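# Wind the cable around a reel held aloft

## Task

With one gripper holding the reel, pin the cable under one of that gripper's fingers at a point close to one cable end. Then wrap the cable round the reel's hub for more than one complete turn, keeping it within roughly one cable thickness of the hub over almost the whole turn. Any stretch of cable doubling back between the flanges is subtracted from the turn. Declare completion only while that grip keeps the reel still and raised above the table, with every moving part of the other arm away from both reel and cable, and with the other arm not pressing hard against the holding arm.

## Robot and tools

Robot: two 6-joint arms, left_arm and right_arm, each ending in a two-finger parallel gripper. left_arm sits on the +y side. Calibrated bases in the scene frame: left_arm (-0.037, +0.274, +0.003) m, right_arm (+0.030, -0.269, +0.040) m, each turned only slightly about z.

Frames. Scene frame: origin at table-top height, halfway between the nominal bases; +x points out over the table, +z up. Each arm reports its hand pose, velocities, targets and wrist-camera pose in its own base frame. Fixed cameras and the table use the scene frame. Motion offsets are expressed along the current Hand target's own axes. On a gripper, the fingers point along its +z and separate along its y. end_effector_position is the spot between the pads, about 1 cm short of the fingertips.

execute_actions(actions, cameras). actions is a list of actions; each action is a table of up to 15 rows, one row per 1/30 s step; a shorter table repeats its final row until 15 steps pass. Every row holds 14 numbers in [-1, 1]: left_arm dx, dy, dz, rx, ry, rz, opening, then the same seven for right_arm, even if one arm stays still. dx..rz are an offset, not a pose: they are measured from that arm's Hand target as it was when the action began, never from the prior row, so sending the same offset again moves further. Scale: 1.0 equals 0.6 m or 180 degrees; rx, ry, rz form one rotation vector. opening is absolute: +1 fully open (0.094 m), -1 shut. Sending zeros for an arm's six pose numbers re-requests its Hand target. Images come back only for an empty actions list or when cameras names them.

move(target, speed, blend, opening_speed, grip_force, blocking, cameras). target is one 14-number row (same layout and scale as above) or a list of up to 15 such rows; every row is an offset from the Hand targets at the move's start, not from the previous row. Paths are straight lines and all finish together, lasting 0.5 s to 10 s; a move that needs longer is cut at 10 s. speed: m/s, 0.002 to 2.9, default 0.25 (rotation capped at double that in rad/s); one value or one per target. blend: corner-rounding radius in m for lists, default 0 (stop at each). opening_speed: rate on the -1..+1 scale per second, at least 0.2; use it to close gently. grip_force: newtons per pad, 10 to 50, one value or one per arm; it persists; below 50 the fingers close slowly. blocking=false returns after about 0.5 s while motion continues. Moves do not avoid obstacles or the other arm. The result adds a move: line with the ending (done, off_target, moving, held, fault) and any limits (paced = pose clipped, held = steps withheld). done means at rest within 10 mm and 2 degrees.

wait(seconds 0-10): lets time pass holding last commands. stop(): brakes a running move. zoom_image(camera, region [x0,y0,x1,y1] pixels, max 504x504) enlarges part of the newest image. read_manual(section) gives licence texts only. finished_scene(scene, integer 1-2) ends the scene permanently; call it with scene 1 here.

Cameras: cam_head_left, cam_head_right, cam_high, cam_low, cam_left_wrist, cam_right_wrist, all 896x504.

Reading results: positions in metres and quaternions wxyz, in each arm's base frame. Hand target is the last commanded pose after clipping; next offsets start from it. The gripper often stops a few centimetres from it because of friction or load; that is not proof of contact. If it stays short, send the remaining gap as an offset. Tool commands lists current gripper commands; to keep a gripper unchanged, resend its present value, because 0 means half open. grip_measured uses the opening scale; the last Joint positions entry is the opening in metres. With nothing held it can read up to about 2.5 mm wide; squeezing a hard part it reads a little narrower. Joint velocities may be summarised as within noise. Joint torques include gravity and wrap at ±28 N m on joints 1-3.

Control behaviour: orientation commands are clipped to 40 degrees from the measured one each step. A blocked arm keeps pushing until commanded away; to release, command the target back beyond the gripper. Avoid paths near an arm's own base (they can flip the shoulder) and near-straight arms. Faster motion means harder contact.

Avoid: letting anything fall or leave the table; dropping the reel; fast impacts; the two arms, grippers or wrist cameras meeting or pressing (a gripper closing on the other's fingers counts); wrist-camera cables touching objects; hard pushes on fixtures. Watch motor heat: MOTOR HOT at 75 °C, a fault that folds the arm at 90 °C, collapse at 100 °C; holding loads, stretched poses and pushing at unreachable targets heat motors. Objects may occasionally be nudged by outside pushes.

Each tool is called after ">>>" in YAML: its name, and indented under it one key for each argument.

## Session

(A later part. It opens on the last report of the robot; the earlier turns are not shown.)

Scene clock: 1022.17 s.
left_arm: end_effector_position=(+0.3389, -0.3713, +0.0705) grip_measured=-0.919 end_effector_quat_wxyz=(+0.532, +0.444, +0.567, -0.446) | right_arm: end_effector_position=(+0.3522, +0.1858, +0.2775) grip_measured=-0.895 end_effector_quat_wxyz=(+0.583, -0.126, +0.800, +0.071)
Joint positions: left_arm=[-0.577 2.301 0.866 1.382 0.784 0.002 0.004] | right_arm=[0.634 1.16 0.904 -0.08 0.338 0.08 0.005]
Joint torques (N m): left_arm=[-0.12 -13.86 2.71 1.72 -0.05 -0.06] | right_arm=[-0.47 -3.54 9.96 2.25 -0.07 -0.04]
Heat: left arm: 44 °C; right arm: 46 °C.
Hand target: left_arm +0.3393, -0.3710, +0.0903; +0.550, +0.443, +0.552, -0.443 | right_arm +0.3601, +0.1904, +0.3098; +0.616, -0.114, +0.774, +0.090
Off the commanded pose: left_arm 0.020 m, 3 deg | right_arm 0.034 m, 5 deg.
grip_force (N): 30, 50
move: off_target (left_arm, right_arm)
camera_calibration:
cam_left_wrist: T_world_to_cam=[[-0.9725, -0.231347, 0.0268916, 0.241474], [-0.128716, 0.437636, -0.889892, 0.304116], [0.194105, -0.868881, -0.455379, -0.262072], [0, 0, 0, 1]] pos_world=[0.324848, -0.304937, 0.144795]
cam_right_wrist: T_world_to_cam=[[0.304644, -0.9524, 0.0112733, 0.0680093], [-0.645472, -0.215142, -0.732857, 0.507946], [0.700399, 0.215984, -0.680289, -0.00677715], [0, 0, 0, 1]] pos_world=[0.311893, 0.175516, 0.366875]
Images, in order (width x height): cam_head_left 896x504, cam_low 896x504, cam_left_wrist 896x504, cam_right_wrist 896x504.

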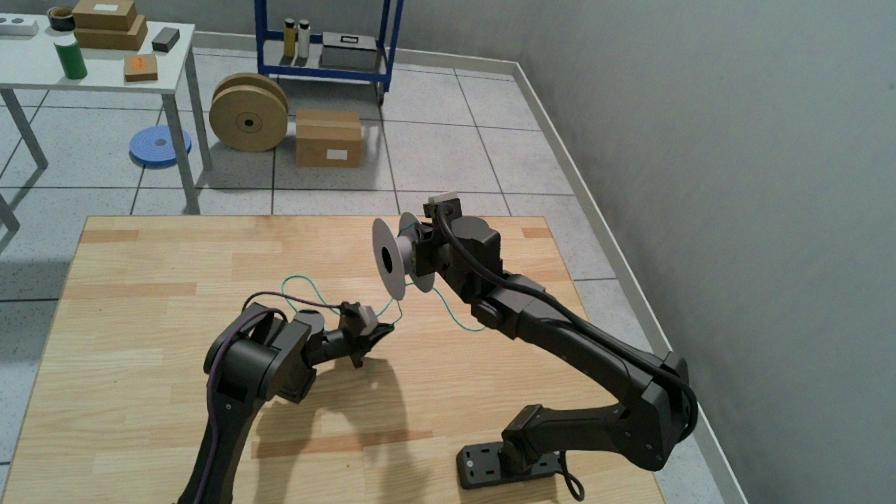

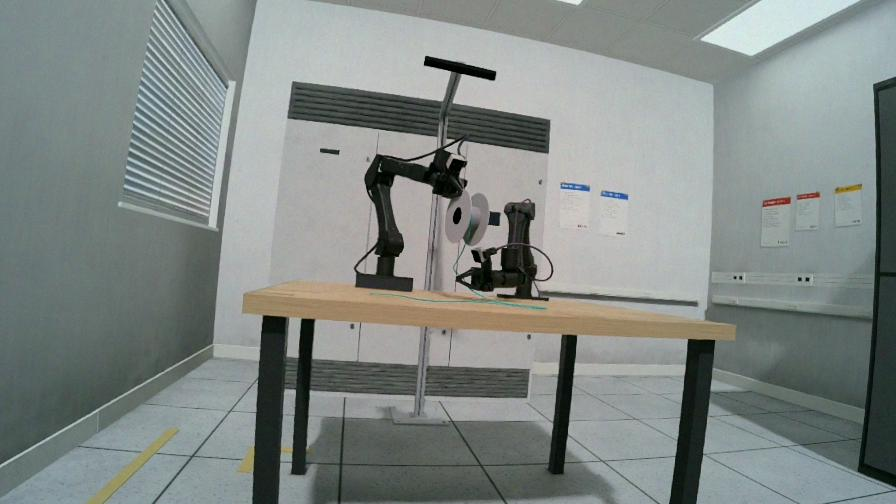

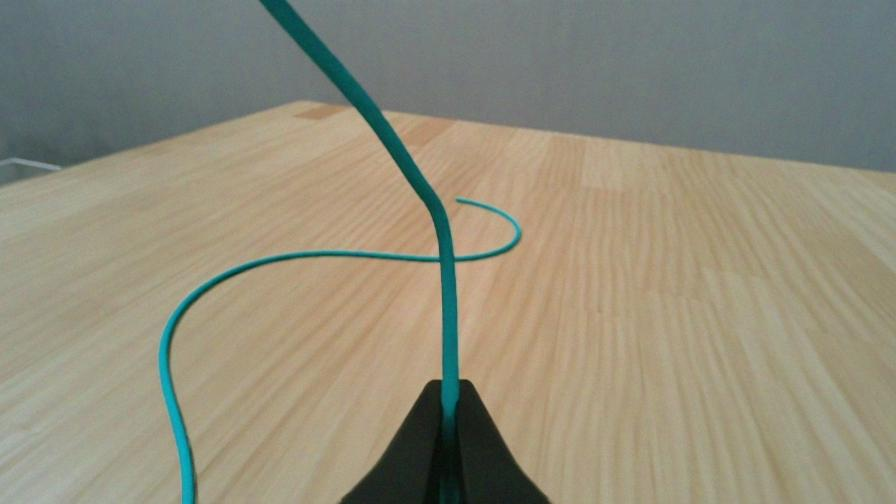

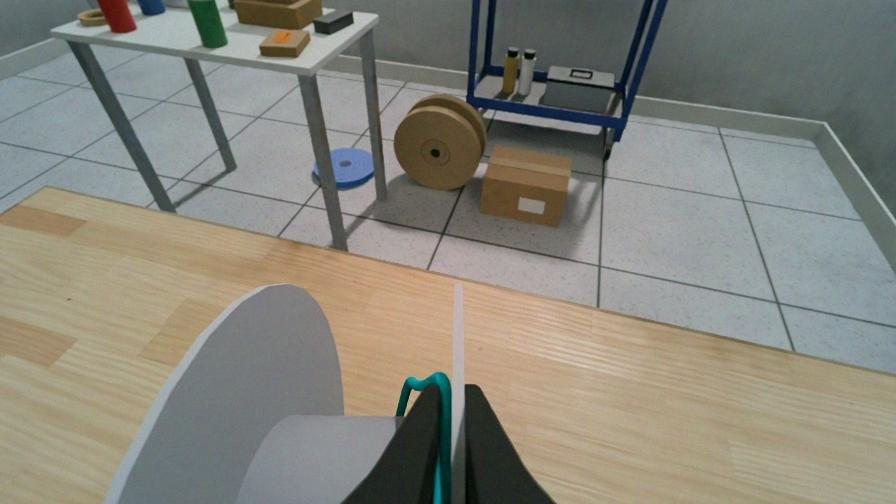

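>>> move:
  target:
    - [0,0,0,0,0,0,-0.9,0,0,0,0,0,0,-1]
    - [-0.033,-0.1,-0.02,0,0,0,-0.9,0,0,0,0,0,0,-1]
  speed: 0.08
  cameras: ["cam_left_wrist","cam_right_wrist","cam_head_left"]

Scene clock: 1046.80 s.
left_arm: end_effector_position=(+0.2813, -0.3722, +0.0959) grip_measured=-0.900 end_effector_quat_wxyz=(+0.538, +0.443, +0.565, -0.442) | right_arm: end_effector_position=(+0.3513, +0.1859, +0.2751) grip_measured=-0.895 end_effector_quat_wxyz=(+0.579, -0.128, +0.802, +0.070)
Joint positions: left_arm=[-0.684 2.127 0.648 1.441 0.669 0.002 0.005] | right_arm=[0.634 1.16 0.904 -0.09 0.334 0.08 0.005]
Joint torques (N m): left_arm=[-0.54 -11.73 2.37 1.72 -0.03 -0.05] | right_arm=[-0.34 -3.78 9.88 2.36 0 0]
Heat: left arm: 43 °C; right arm: 49 °C.
Hand target: left_arm +0.2781, -0.3722, +0.1102; +0.550, +0.443, +0.552, -0.443 | right_arm +0.3601, +0.1904, +0.3099; +0.616, -0.113, +0.774, +0.090
Off the commanded pose: left_arm 0.015 m, 2 deg | right_arm 0.036 m, 6 deg.
grip_force (N): 30, 50
move: off_target (left_arm, right_arm)
camera_calibration:
cam_left_wrist: T_world_to_cam=[[-0.970816, -0.239343, 0.0152252, 0.182272], [-0.120865, 0.433442, -0.89304, 0.316242], [0.207143, -0.868817, -0.44972, -0.244362], [0, 0, 0, 1]] pos_world=[0.265793, -0.305753, 0.169747]
cam_right_wrist: T_world_to_cam=[[0.307851, -0.95134, 0.0134404, 0.0664614], [-0.651382, -0.22104, -0.72584, 0.506856], [0.693491, 0.214695, -0.687733, -0.00305342], [0, 0, 0, 1]] pos_world=[0.311814, 0.175918, 0.364903]
Images, in order (width x height): cam_head_left 896x504, cam_left_wrist 896x504, cam_right_wrist 896x504.

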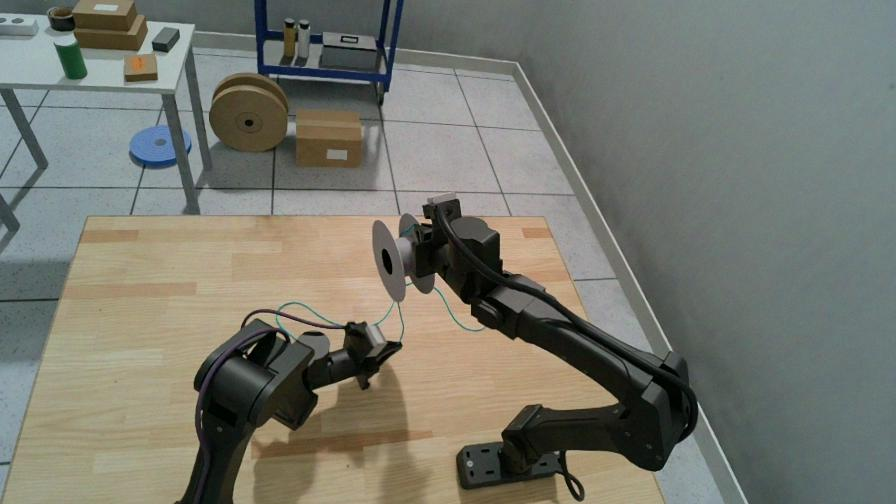

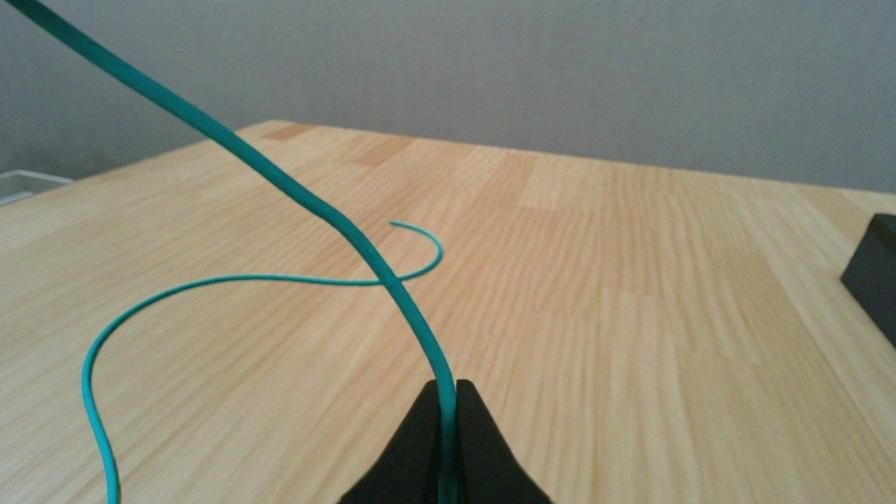

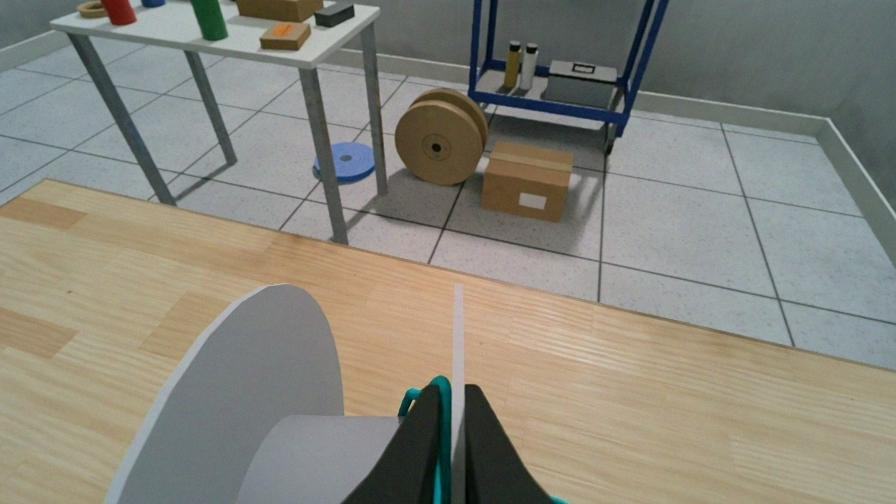

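>>> move:
  target:
    - [0,0,0,0,0,0,-0.86,0,0,0,0,0,0,-1]
    - [-0.033,-0.12,-0.04,0,0,0,-0.86,0,0,0,0,0,0,-1]
  speed: 0.08
  cameras: ["cam_left_wrist","cam_right_wrist","cam_head_left"]

Scene clock: 1051.43 s.
left_arm: end_effector_position=(+0.2149, -0.3627, +0.1190) grip_measured=-0.862 end_effector_quat_wxyz=(+0.546, +0.435, +0.572, -0.430) | right_arm: end_effector_position=(+0.3468, +0.1879, +0.2648) grip_measured=-0.895 end_effector_quat_wxyz=(+0.560, -0.142, +0.813, +0.072)
Joint positions: left_arm=[-0.841 1.907 0.402 1.468 0.476 0 0.006] | right_arm=[0.634 1.16 0.904 -0.134 0.309 0.08 0.005]
Joint torques (N m): left_arm=[-1.57 -9.09 2.02 1.87 0.23 -0.02] | right_arm=[-0.36 -4.27 9.59 2.79 0.28 0.01]
Heat: left arm: 44 °C; right arm: 49 °C.
Hand target: left_arm +0.2028, -0.3642, +0.1301; +0.550, +0.443, +0.552, -0.443 | right_arm +0.3601, +0.1904, +0.3099; +0.616, -0.114, +0.774, +0.090
Off the commanded pose: left_arm 0.017 m, 3 deg | right_arm 0.047 m, 9 deg.
grip_force (N): 30, 50
move: off_target (left_arm, right_arm)
camera_calibration:
cam_left_wrist: T_world_to_cam=[[-0.961792, -0.273627, 0.00921179, 0.106062], [-0.13137, 0.431721, -0.892389, 0.326257], [0.240205, -0.859503, -0.451172, -0.215494], [0, 0, 0, 1]] pos_world=[0.196633, -0.297049, 0.192947]
cam_right_wrist: T_world_to_cam=[[0.330752, -0.943546, 0.0180029, 0.0593517], [-0.674569, -0.249719, -0.694692, 0.502121], [0.65997, 0.217627, -0.719082, 0.0119197], [0, 0, 0, 1]] pos_world=[0.311218, 0.178796, 0.356322]
Images, in order (width x height): cam_head_left 896x504, cam_left_wrist 896x504, cam_right_wrist 896x504.

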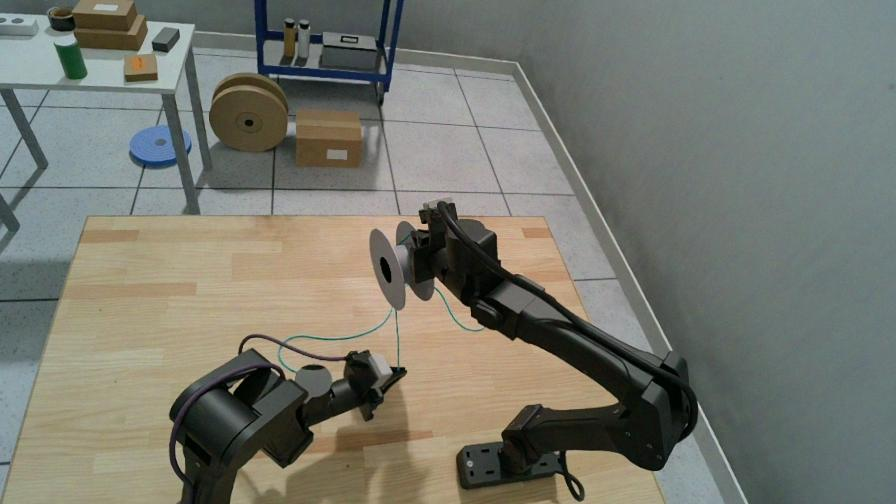

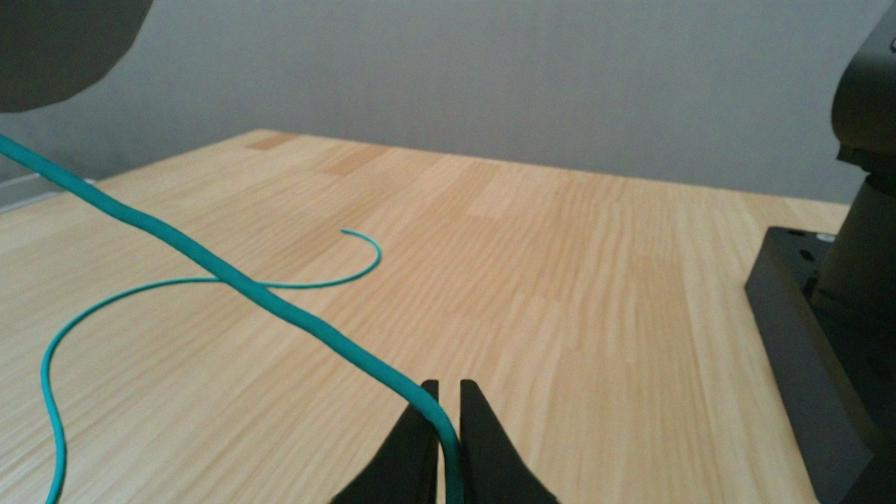

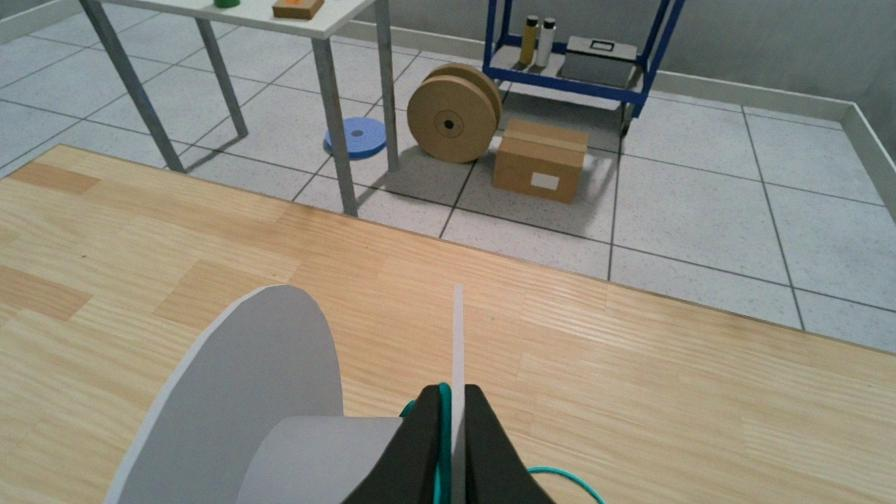

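>>> move:
  target:
    - [0,0,0,0,0,0,-0.75,0,0,0,0,0,0,-1]
    - [0,-0.08,-0.03,0,0,0,-0.75,0,0,0,0,0,0,-1]
  speed: 0.06
  cameras: ["cam_left_wrist","cam_right_wrist","cam_head_left"]

Scene clock: 1059.30 s.
left_arm: end_effector_position=(+0.1521, -0.3570, +0.1015) grip_measured=-0.753 end_effector_quat_wxyz=(+0.512, +0.456, +0.586, -0.431) | right_arm: end_effector_position=(+0.3496, +0.1893, +0.2731) grip_measured=-0.895 end_effector_quat_wxyz=(+0.574, -0.136, +0.804, +0.078)
Joint positions: left_arm=[-1.011 1.833 0.248 1.476 0.348 0 0.012] | right_arm=[0.634 1.16 0.904 -0.097 0.312 0.08 0.005]
Joint torques (N m): left_arm=[-0.55 -8.18 2.15 2.56 -0.08 -0.03] | right_arm=[-0.49 -3.85 9.85 2.4 0.23 0.01]
Heat: left arm: 44 °C; right arm: 50 °C.
Hand target: left_arm +0.1519, -0.3569, +0.1302; +0.550, +0.443, +0.552, -0.443 | right_arm +0.3601, +0.1904, +0.3098; +0.616, -0.114, +0.774, +0.090
Off the commanded pose: left_arm 0.029 m, 6 deg | right_arm 0.038 m, 7 deg.
grip_force (N): 30, 50
move: off_target (left_arm, right_arm)
camera_calibration:
cam_left_wrist: T_world_to_cam=[[-0.971923, -0.2336, 0.0282118, 0.0613163], [-0.143538, 0.493616, -0.857753, 0.320432], [0.186445, -0.837719, -0.513288, -0.181203], [0, 0, 0, 1]] pos_world=[0.139373, -0.295644, 0.180112]
cam_right_wrist: T_world_to_cam=[[0.327305, -0.944881, 0.00845024, 0.0635857], [-0.653899, -0.232947, -0.719828, 0.506535], [0.68212, 0.230078, -0.694101, -0.0012293], [0, 0, 0, 1]] pos_world=[0.311249, 0.17836, 0.363228]
Images, in order (width x height): cam_head_left 896x504, cam_left_wrist 896x504, cam_right_wrist 896x504.

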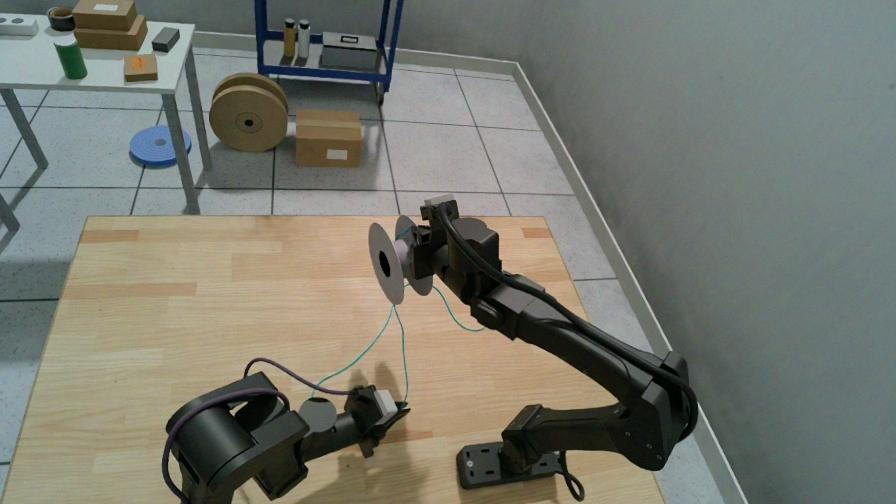

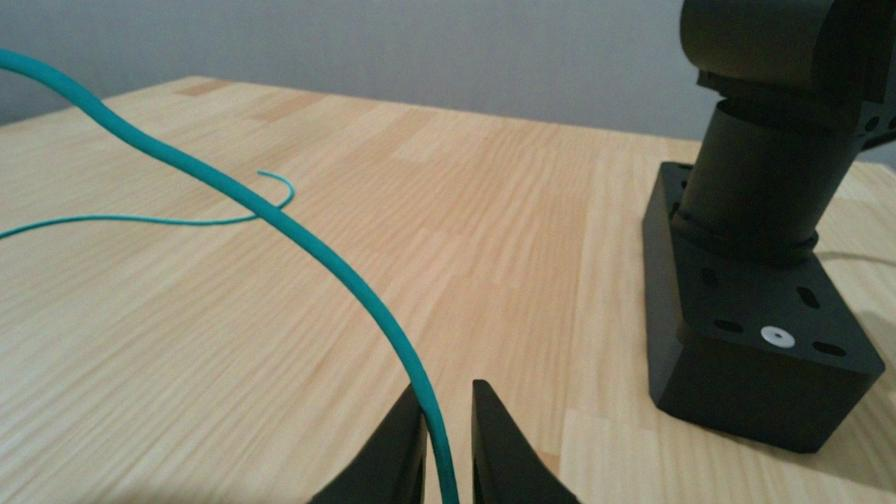

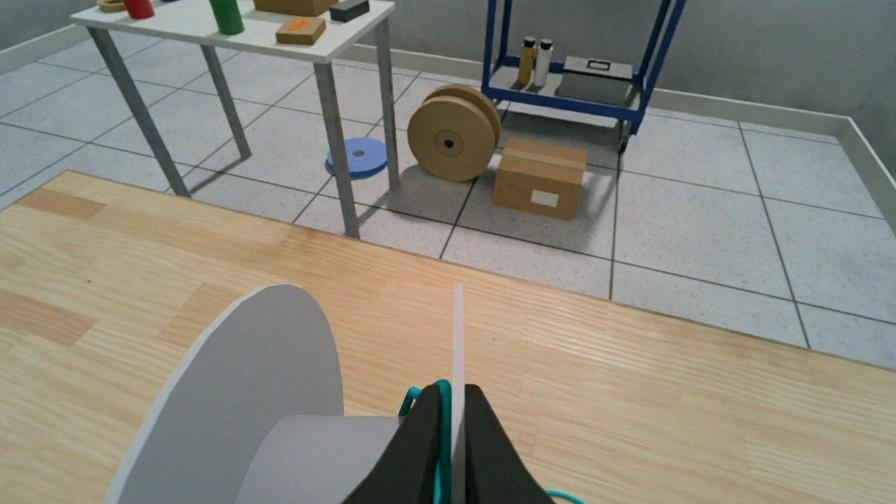

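>>> move:
  target: [0.0,-0.02,-0.17,0,0,0,-0.75,0,0,0,0,0,0,-1]
  speed: 0.06
  cameras: ["cam_left_wrist","cam_right_wrist","cam_head_left","cam_low"]

>>> zoom_image:
  camera: "cam_low"
  region: [400, 180, 600, 330]

Scene clock: 1075.07 s.
left_arm: end_effector_position=(+0.1201, -0.2610, +0.1324) grip_measured=-0.753 end_effector_quat_wxyz=(+0.494, +0.489, +0.579, -0.428) | right_arm: end_effector_position=(+0.3498, +0.1892, +0.2736) grip_measured=-0.895 end_effector_quat_wxyz=(+0.575, -0.135, +0.803, +0.078)
Joint positions: left_arm=[-0.75 0.903 0.006 0.71 0.656 0.102 0.012] | right_arm=[0.634 1.16 0.904 -0.095 0.313 0.08 0.005]
Joint torques (N m): left_arm=[-0.62 -1.83 5.33 1.48 -0.02 0.07] | right_arm=[-0.51 -3.79 9.84 2.38 0.22 0.03]
Heat: left arm: 48 °C; right arm: 49 °C.
Hand target: left_arm +0.1183, -0.2599, +0.1303; +0.550, +0.443, +0.552, -0.443 | right_arm +0.3601, +0.1904, +0.3098; +0.616, -0.114, +0.774, +0.090
Off the commanded pose: left_arm 0.003 m, 9 deg | right_arm 0.038 m, 6 deg.
joint sent to its limit (left arm) — joint 3 (elbow), lower limit, where the elbow is as bent as it goes. The joint targets are off in orientation, not in position.
grip_force (N): 30, 50
move: off_target (left_arm, right_arm)
camera_calibration:
cam_left_wrist: T_world_to_cam=[[-0.983845, -0.179009, 0.00233617, 0.0708319], [-0.100454, 0.541205, -0.834869, 0.299087], [0.148185, -0.821616, -0.550444, -0.0651356], [0, 0, 0, 1]] pos_world=[0.109384, -0.202704, 0.213679]
cam_right_wrist: T_world_to_cam=[[0.32662, -0.945122, 0.00801721, 0.0639018], [-0.652656, -0.231667, -0.721367, 0.50681], [0.683637, 0.23038, -0.692507, -0.00196586], [0, 0, 0, 1]] pos_world=[0.311245, 0.178259, 0.363722]
Images, in order (width x height): cam_head_left 896x504, cam_low 896x504, cam_left_wrist 896x504, cam_right_wrist 896x504.

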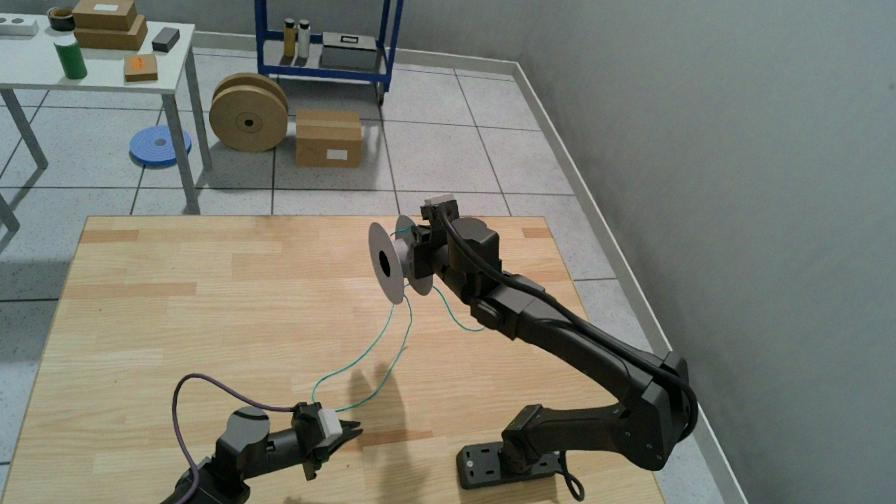

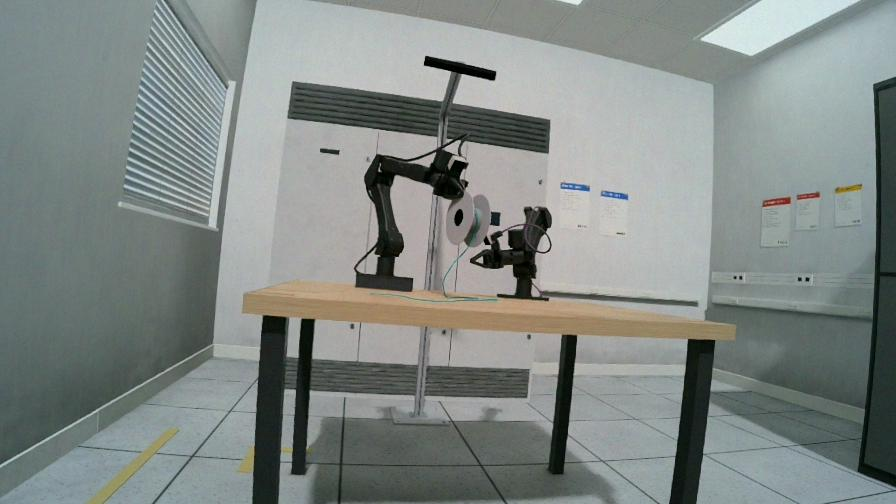

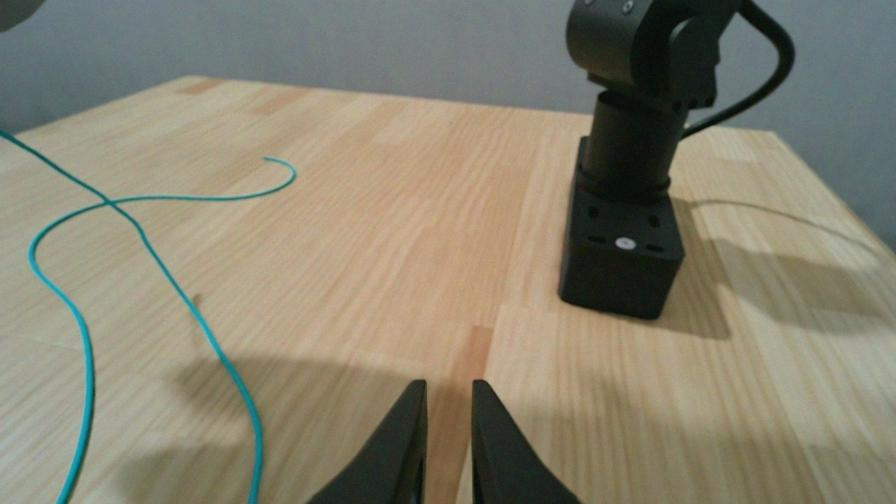

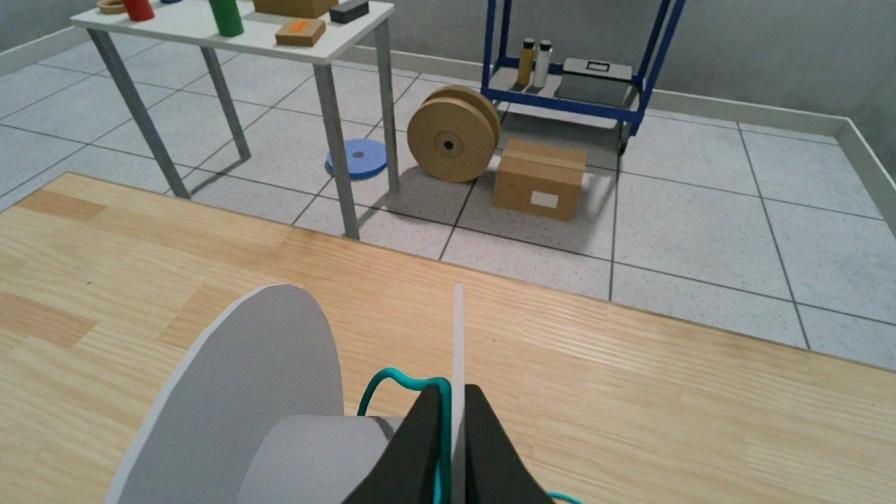

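Scaled by 2.520 from the camera's 896x504 image, which has a finer 1280x720 frame.

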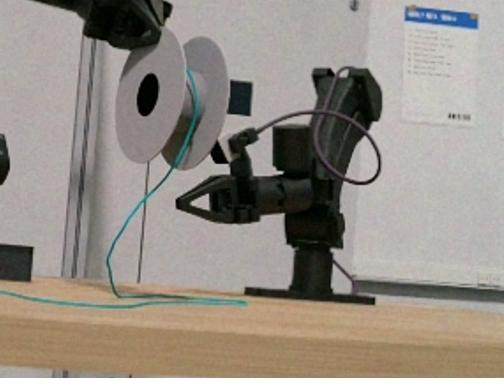

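>>> move:
  target: [0.03,0.1135,0.074,-0.167,0.296,-0.086,-0.2,0,0,0,0,0,0,-1]
  speed: 0.15
  cameras: ["cam_left_wrist"]

Scene clock: 1094.40 s.
left_arm: end_effector_position=(+0.1897, -0.2811, +0.1014) grip_measured=-0.203 end_effector_quat_wxyz=(+0.267, +0.371, +0.883, -0.112) | right_arm: end_effector_position=(+0.3498, +0.1892, +0.2736) grip_measured=-0.895 end_effector_quat_wxyz=(+0.575, -0.135, +0.803, +0.078)
Joint positions: left_arm=[-1.057 1.341 0.841 -0.499 -0.144 -0.219 0.037] | right_arm=[0.634 1.16 0.904 -0.095 0.313 0.08 0.005]
Joint torques (N m): left_arm=[-0.62 -4.12 9.36 1.03 -0.23 -0.13] | right_arm=[-0.35 -3.81 9.84 2.4 0.2 0.01]
Heat: left arm: 46 °C; right arm: 49 °C.
Hand target: left_arm +0.1944, -0.2887, +0.1123; +0.279, +0.365, +0.881, -0.116 | right_arm +0.3601, +0.1904, +0.3098; +0.616, -0.114, +0.774, +0.090
Off the commanded pose: left_arm 0.014 m, 2 deg | right_arm 0.038 m, 6 deg.
grip_force (N): 30, 50
move: off_target (left_arm, right_arm)
camera_calibration:
cam_left_wrist: T_world_to_cam=[[-0.70853, -0.705273, -0.0239728, -0.0617331], [-0.694792, 0.703139, -0.151195, 0.380082], [0.12349, -0.0904698, -0.988213, 0.145549], [0, 0, 0, 1]] pos_world=[0.202364, -0.297622, 0.19982]
Images, in order (width x height): cam_left_wrist 896x504.

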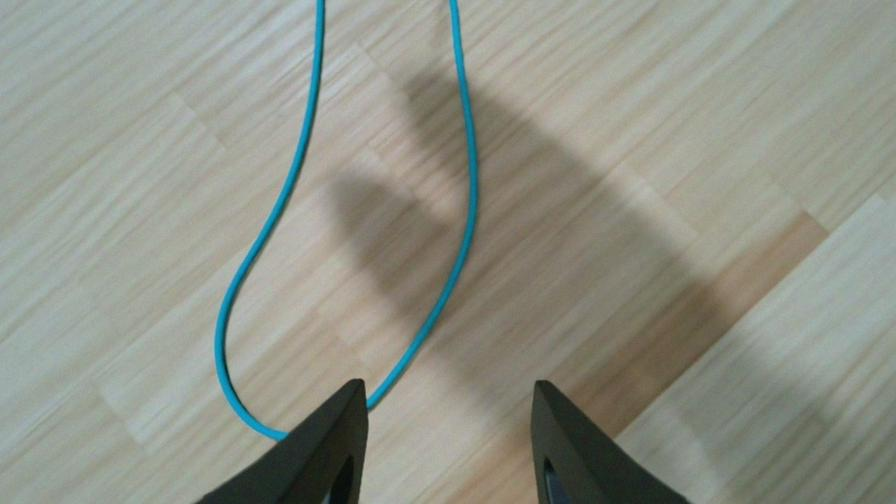

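>>> move:
  target: [-0.0025,-0.0067,0.138,0,0,0,-0.2,0,0,0,0,0,0,-1]
  speed: 0.12
  cameras: ["cam_left_wrist"]

Scene clock: 1103.23 s.
left_arm: end_effector_position=(+0.2187, -0.3166, +0.0389) grip_measured=-0.203 end_effector_quat_wxyz=(+0.265, +0.367, +0.886, -0.105) | right_arm: end_effector_position=(+0.3498, +0.1892, +0.2736) grip_measured=-0.895 end_effector_quat_wxyz=(+0.575, -0.135, +0.803, +0.078)
Joint positions: left_arm=[-1.036 1.635 0.841 -0.214 -0.144 -0.21 0.037] | right_arm=[0.634 1.16 0.904 -0.095 0.313 0.08 0.005]
Joint torques (N m): left_arm=[0.46 -5.96 7.34 1.31 -0.05 0.1] | right_arm=[-0.58 -3.84 9.99 2.38 0.19 0.01]
Heat: left arm: 45 °C; right arm: 49 °C.
Hand target: left_arm +0.2262, -0.3260, +0.0454; +0.279, +0.365, +0.881, -0.115 | right_arm +0.3601, +0.1904, +0.3098; +0.616, -0.114, +0.774, +0.090
Off the commanded pose: left_arm 0.014 m, 2 deg | right_arm 0.038 m, 6 deg.
grip_force (N): 30, 50
move: off_target (left_arm, right_arm)
camera_calibration:
cam_left_wrist: T_world_to_cam=[[-0.699532, -0.71393, -0.0309539, -0.0721493], [-0.703858, 0.695852, -0.142734, 0.41505], [0.123442, -0.0780602, -0.989277, 0.0809825], [0, 0, 0, 1]] pos_world=[0.231669, -0.334002, 0.137123]
Images, in order (width x height): cam_left_wrist 896x504.

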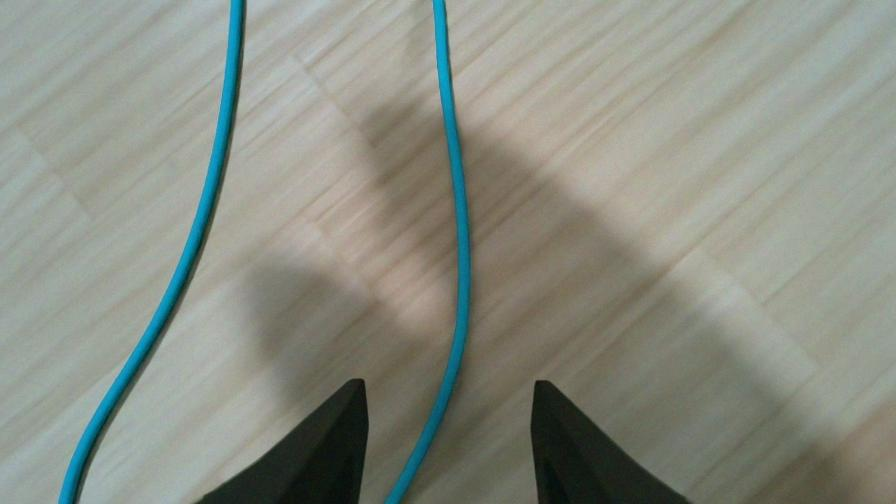

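>>> move:
  target: [0,0,0.048,0,0,0,-0.2,0,0,0,0,0,0,-1]
  speed: 0.06
  cameras: ["cam_left_wrist"]

Scene clock: 1106.33 s.
left_arm: end_effector_position=(+0.2295, -0.3272, +0.0163) grip_measured=-0.203 end_effector_quat_wxyz=(+0.266, +0.366, +0.885, -0.106) | right_arm: end_effector_position=(+0.3498, +0.1892, +0.2736) grip_measured=-0.895 end_effector_quat_wxyz=(+0.575, -0.135, +0.803, +0.078)
Joint positions: left_arm=[-1.024 1.74 0.85 -0.115 -0.138 -0.199 0.037] | right_arm=[0.634 1.16 0.904 -0.095 0.313 0.08 0.005]
Joint torques (N m): left_arm=[0.49 -6.05 7.71 1.28 -0.03 0.1] | right_arm=[-0.39 -3.77 9.87 2.45 0.21 -0.01]
Heat: left arm: 45 °C; right arm: 49 °C.
Hand target: left_arm +0.2378, -0.3377, +0.0218; +0.279, +0.365, +0.881, -0.115 | right_arm +0.3601, +0.1904, +0.3098; +0.616, -0.114, +0.774, +0.090
Off the commanded pose: left_arm 0.015 m, 2 deg | right_arm 0.038 m, 6 deg.
grip_force (N): 30, 50
move: off_target (left_arm, right_arm)
camera_calibration:
cam_left_wrist: T_world_to_cam=[[-0.69896, -0.714508, -0.0305368, -0.0731707], [-0.704127, 0.69502, -0.145438, 0.426683], [0.125141, -0.0801538, -0.988896, 0.0554126], [0, 0, 0, 1]] pos_world=[0.242361, -0.344393, 0.114619]
Images, in order (width x height): cam_left_wrist 896x504.

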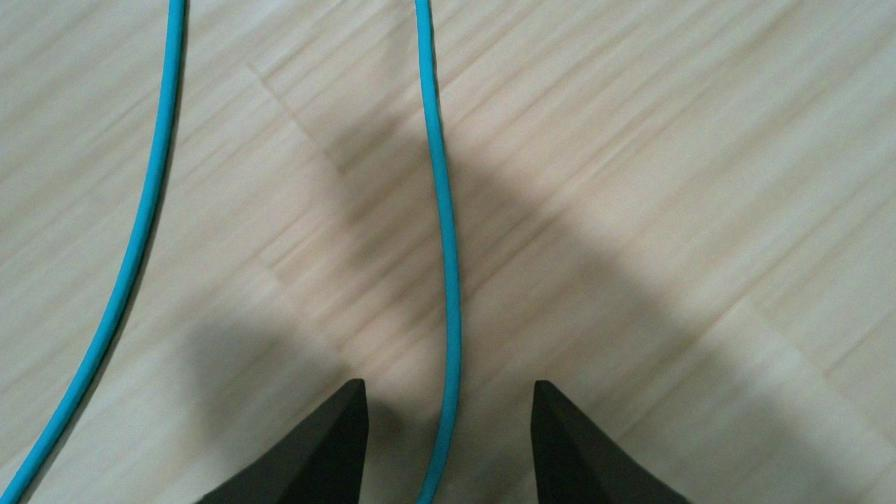

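>>> move:
  target:
    - [0,0,0.012,0,0,0,-0.2,0,0,0,0,0,0,-1]
    - [0,0,0.012,0,0,0,-1,0,0,0,0,0,0,-1]
  speed: 0.04
  cameras: ["cam_left_wrist"]

Scene clock: 1113.37 s.
left_arm: end_effector_position=(+0.2343, -0.3373, +0.0157) grip_measured=-0.924 end_effector_quat_wxyz=(+0.275, +0.365, +0.881, -0.119) | right_arm: end_effector_position=(+0.3498, +0.1892, +0.2736) grip_measured=-0.895 end_effector_quat_wxyz=(+0.575, -0.135, +0.803, +0.078)
Joint positions: left_arm=[-1.021 1.768 0.863 -0.069 -0.125 -0.196 0.004] | right_arm=[0.634 1.16 0.904 -0.095 0.313 0.08 0.005]
Joint torques (N m): left_arm=[0.53 -6.05 7.25 1.1 -0.13 0.1] | right_arm=[-0.42 -3.84 9.89 2.4 0.21 -0.03]
Heat: left arm: 45 °C; right arm: 49 °C.
Hand target: left_arm +0.2407, -0.3406, +0.0158; +0.279, +0.365, +0.881, -0.115 | right_arm +0.3601, +0.1904, +0.3098; +0.616, -0.114, +0.774, +0.090
Off the commanded pose: left_arm 0.007 m, 1 deg | right_arm 0.038 m, 6 deg.
grip_force (N): 30, 50
move: off_target (right_arm)
camera_calibration:
cam_left_wrist: T_world_to_cam=[[-0.70362, -0.710421, -0.0148581, -0.0747903], [-0.698177, 0.69508, -0.1715, 0.436032], [0.132165, -0.110297, -0.985072, 0.0414495], [0, 0, 0, 1]] pos_world=[0.246325, -0.351638, 0.114499]
Images, in order (width x height): cam_left_wrist 896x504.

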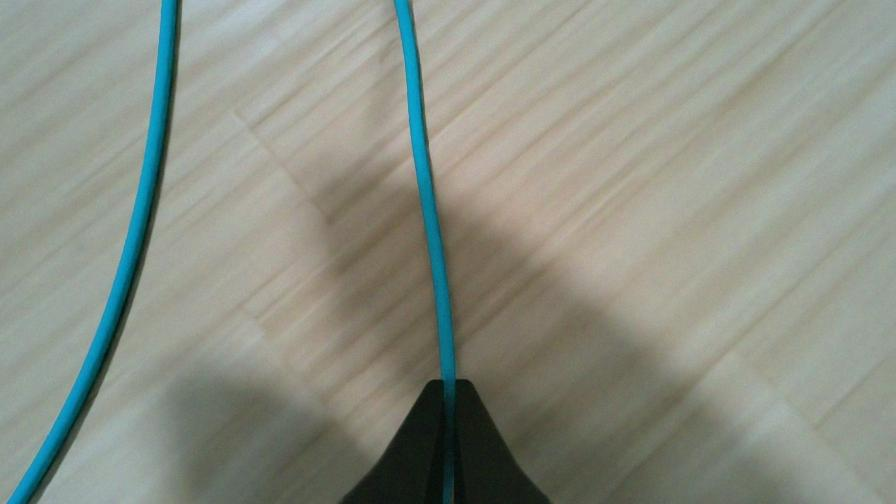

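>>> move:
  target:
    - [0,0,-0.08,0,0,0,-1,0,0,0,0,0,0,-1]
    - [-0.018,0.012,-0.191,0.167,-0.296,0.086,-1,0,0,0,0,0,0,-1]
  speed: 0.15
  blend: 0.02
  cameras: ["cam_left_wrist","cam_right_wrist","cam_head_left"]

Scene clock: 1134.57 s.
left_arm: end_effector_position=(+0.2050, -0.2946, +0.0966) grip_measured=-0.927 end_effector_quat_wxyz=(+0.508, +0.450, +0.594, -0.432) | right_arm: end_effector_position=(+0.3498, +0.1893, +0.2737) grip_measured=-0.895 end_effector_quat_wxyz=(+0.575, -0.135, +0.803, +0.078)
Joint positions: left_arm=[-0.628 1.826 0.208 1.471 0.719 0.04 0.003] | right_arm=[0.634 1.16 0.904 -0.094 0.313 0.08 0.005]
Joint torques (N m): left_arm=[0.4 -4.56 2.36 2.65 0.2 -0.12] | right_arm=[-0.42 -3.6 9.92 2.38 0.18 0.03]
Heat: left arm: 45 °C; right arm: 49 °C.
Hand target: left_arm +0.2054, -0.2952, +0.1159; +0.551, +0.443, +0.551, -0.443 | right_arm +0.3601, +0.1904, +0.3099; +0.616, -0.114, +0.774, +0.090
Off the commanded pose: left_arm 0.019 m, 7 deg | right_arm 0.038 m, 6 deg.
joint sent to its limit (left arm) — joint 4 (wrist pitch), upper limit. The joint targets still meet the commanded pose.
grip_force (N): 30, 50
move: off_target (left_arm, right_arm)
camera_calibration:
cam_left_wrist: T_world_to_cam=[[-0.968598, -0.244192, 0.0467763, 0.121873], [-0.165766, 0.494028, -0.853498, 0.297212], [0.185308, -0.83445, -0.518993, -0.139499], [0, 0, 0, 1]] pos_world=[0.193164, -0.233475, 0.17557]
cam_right_wrist: T_world_to_cam=[[0.326617, -0.945123, 0.00797645, 0.0639167], [-0.652413, -0.231552, -0.721623, 0.506878], [0.68387, 0.230491, -0.69224, -0.0020861], [0, 0, 0, 1]] pos_world=[0.311244, 0.178259, 0.363821]
Images, in order (width x height): cam_head_left 896x504, cam_left_wrist 896x504, cam_right_wrist 896x504.

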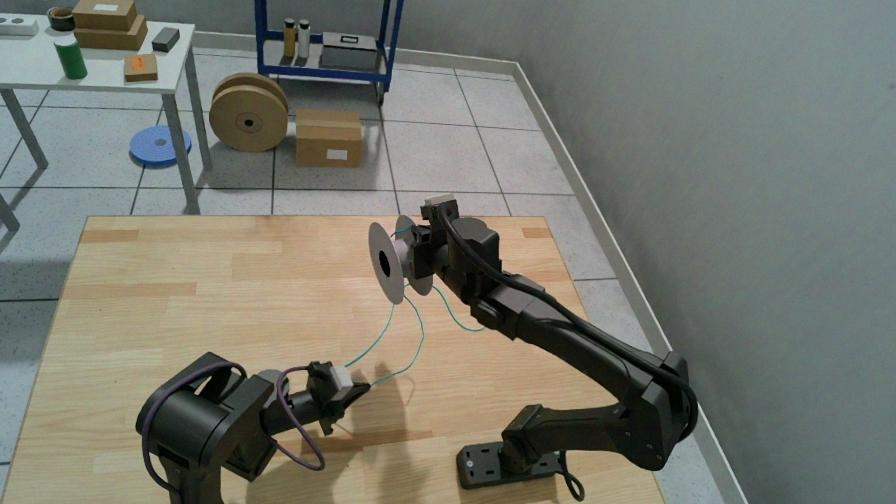

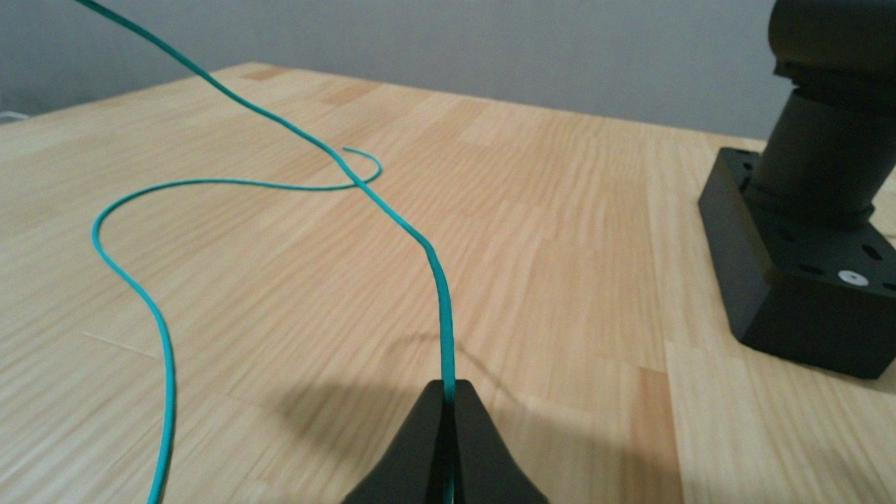

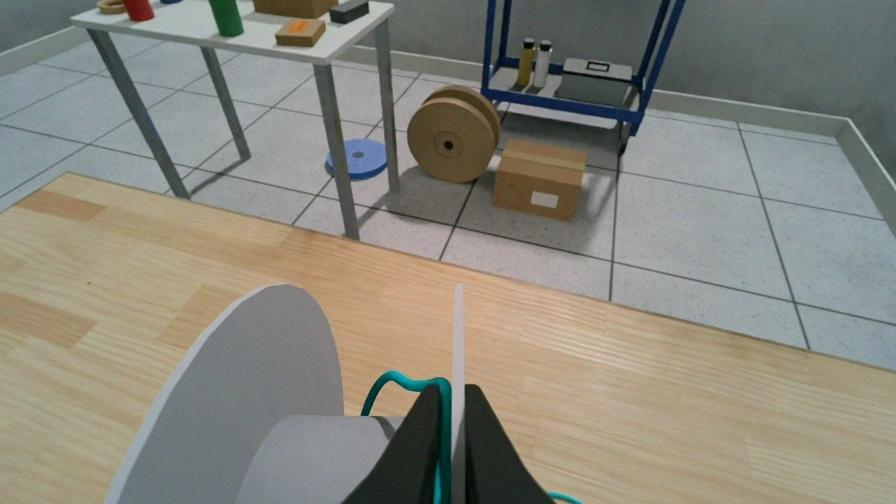

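>>> move:
  target:
    - [-0.215,-0.058,-0.029,0,0,0,-1,0,0,0,0,0,0,-1]
    - [-0.415,0.03,0.004,0,0,0,-1,0,0,0,0,0,0,-1]
  speed: 0.12
  blend: 0.03
  cameras: ["cam_left_wrist","cam_right_wrist","cam_head_left","cam_high"]

Scene clock: 1148.30 s.
left_arm: end_effector_position=(+0.2230, -0.2940, +0.3513) grip_measured=-0.927 end_effector_quat_wxyz=(+0.540, +0.439, +0.563, -0.445) | right_arm: end_effector_position=(+0.3498, +0.1893, +0.2738) grip_measured=-0.895 end_effector_quat_wxyz=(+0.575, -0.135, +0.803, +0.078)
Joint positions: left_arm=[-0.575 1.082 0.862 0.193 0.777 -0.008 0.003] | right_arm=[0.634 1.16 0.904 -0.094 0.313 0.08 0.005]
Joint torques (N m): left_arm=[0.38 -2.8 9.88 1.44 0.08 0.07] | right_arm=[-0.38 -3.75 9.91 2.4 0.19 0]
Heat: left arm: 48 °C; right arm: 49 °C.
Hand target: left_arm +0.2240, -0.2938, +0.3648; +0.550, +0.443, +0.552, -0.443 | right_arm +0.3601, +0.1905, +0.3099; +0.616, -0.114, +0.774, +0.090
Off the commanded pose: left_arm 0.014 m, 2 deg | right_arm 0.038 m, 6 deg.
grip_force (N): 30, 50
move: off_target (left_arm, right_arm)
camera_calibration:
cam_left_wrist: T_world_to_cam=[[-0.970619, -0.239825, 0.019584, 0.138707], [-0.122582, 0.422789, -0.897899, 0.502365], [0.207059, -0.873918, -0.439765, -0.0544769], [0, 0, 0, 1]] pos_world=[0.207492, -0.226738, 0.4244]
cam_right_wrist: T_world_to_cam=[[0.326597, -0.945131, 0.00782308, 0.0639802], [-0.652189, -0.231344, -0.721893, 0.506867], [0.684093, 0.230666, -0.691961, -0.00228857], [0, 0, 0, 1]] pos_world=[0.311243, 0.178258, 0.36382]
Images, in order (width x height): cam_head_left 896x504, cam_high 896x504, cam_left_wrist 896x504, cam_right_wrist 896x504.

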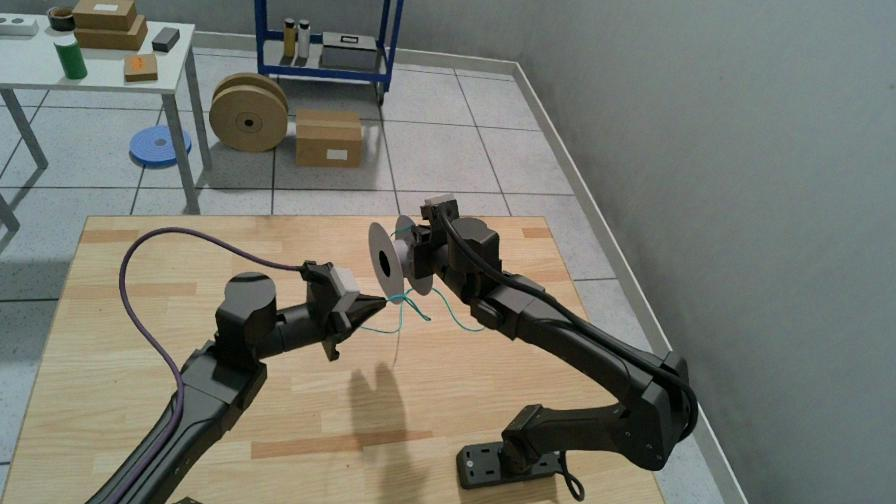

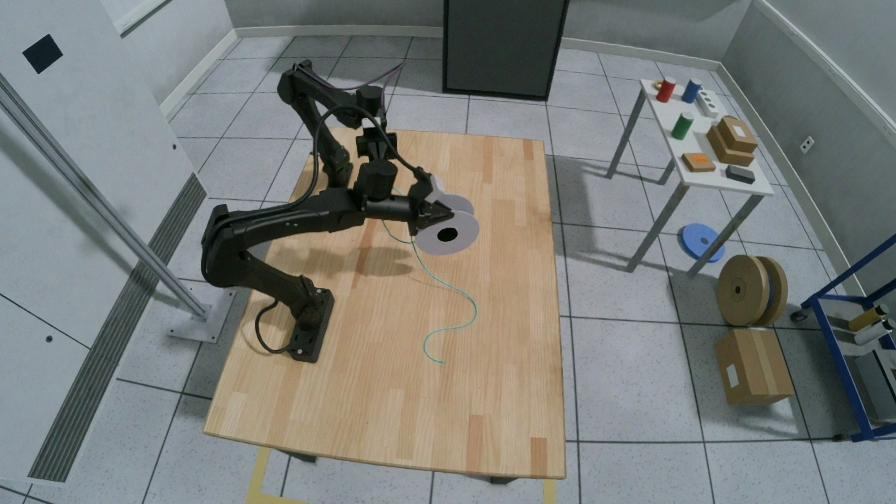

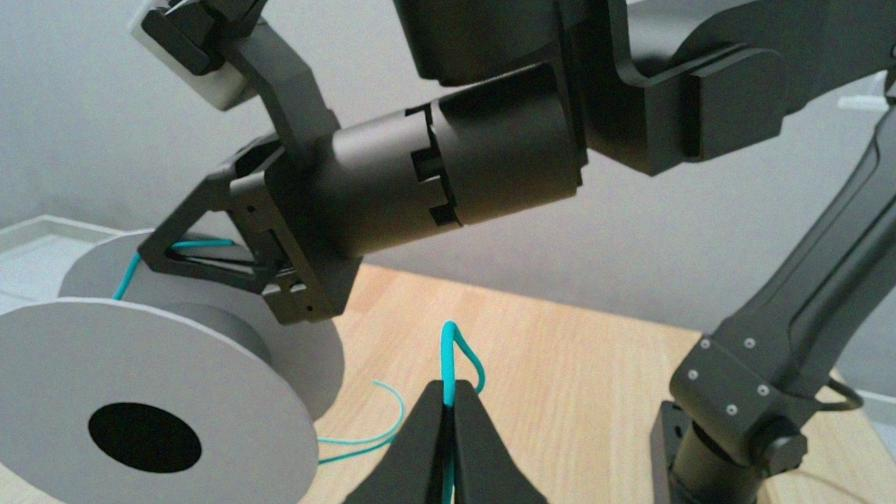

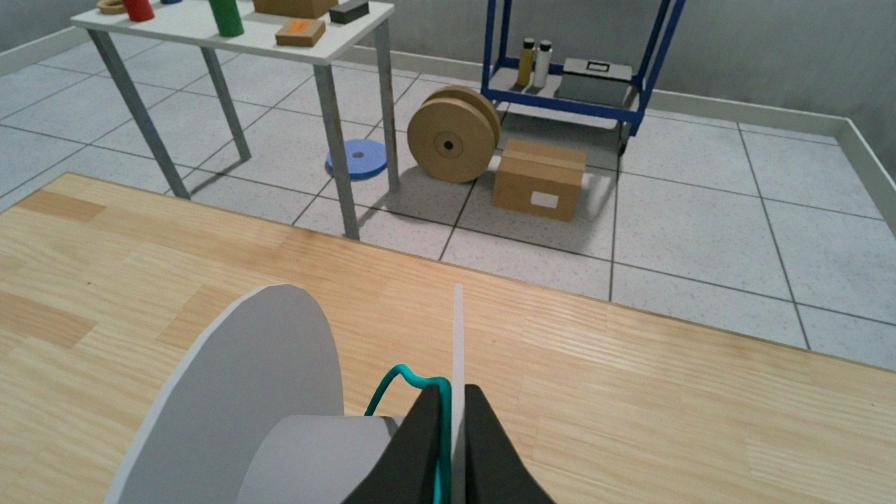

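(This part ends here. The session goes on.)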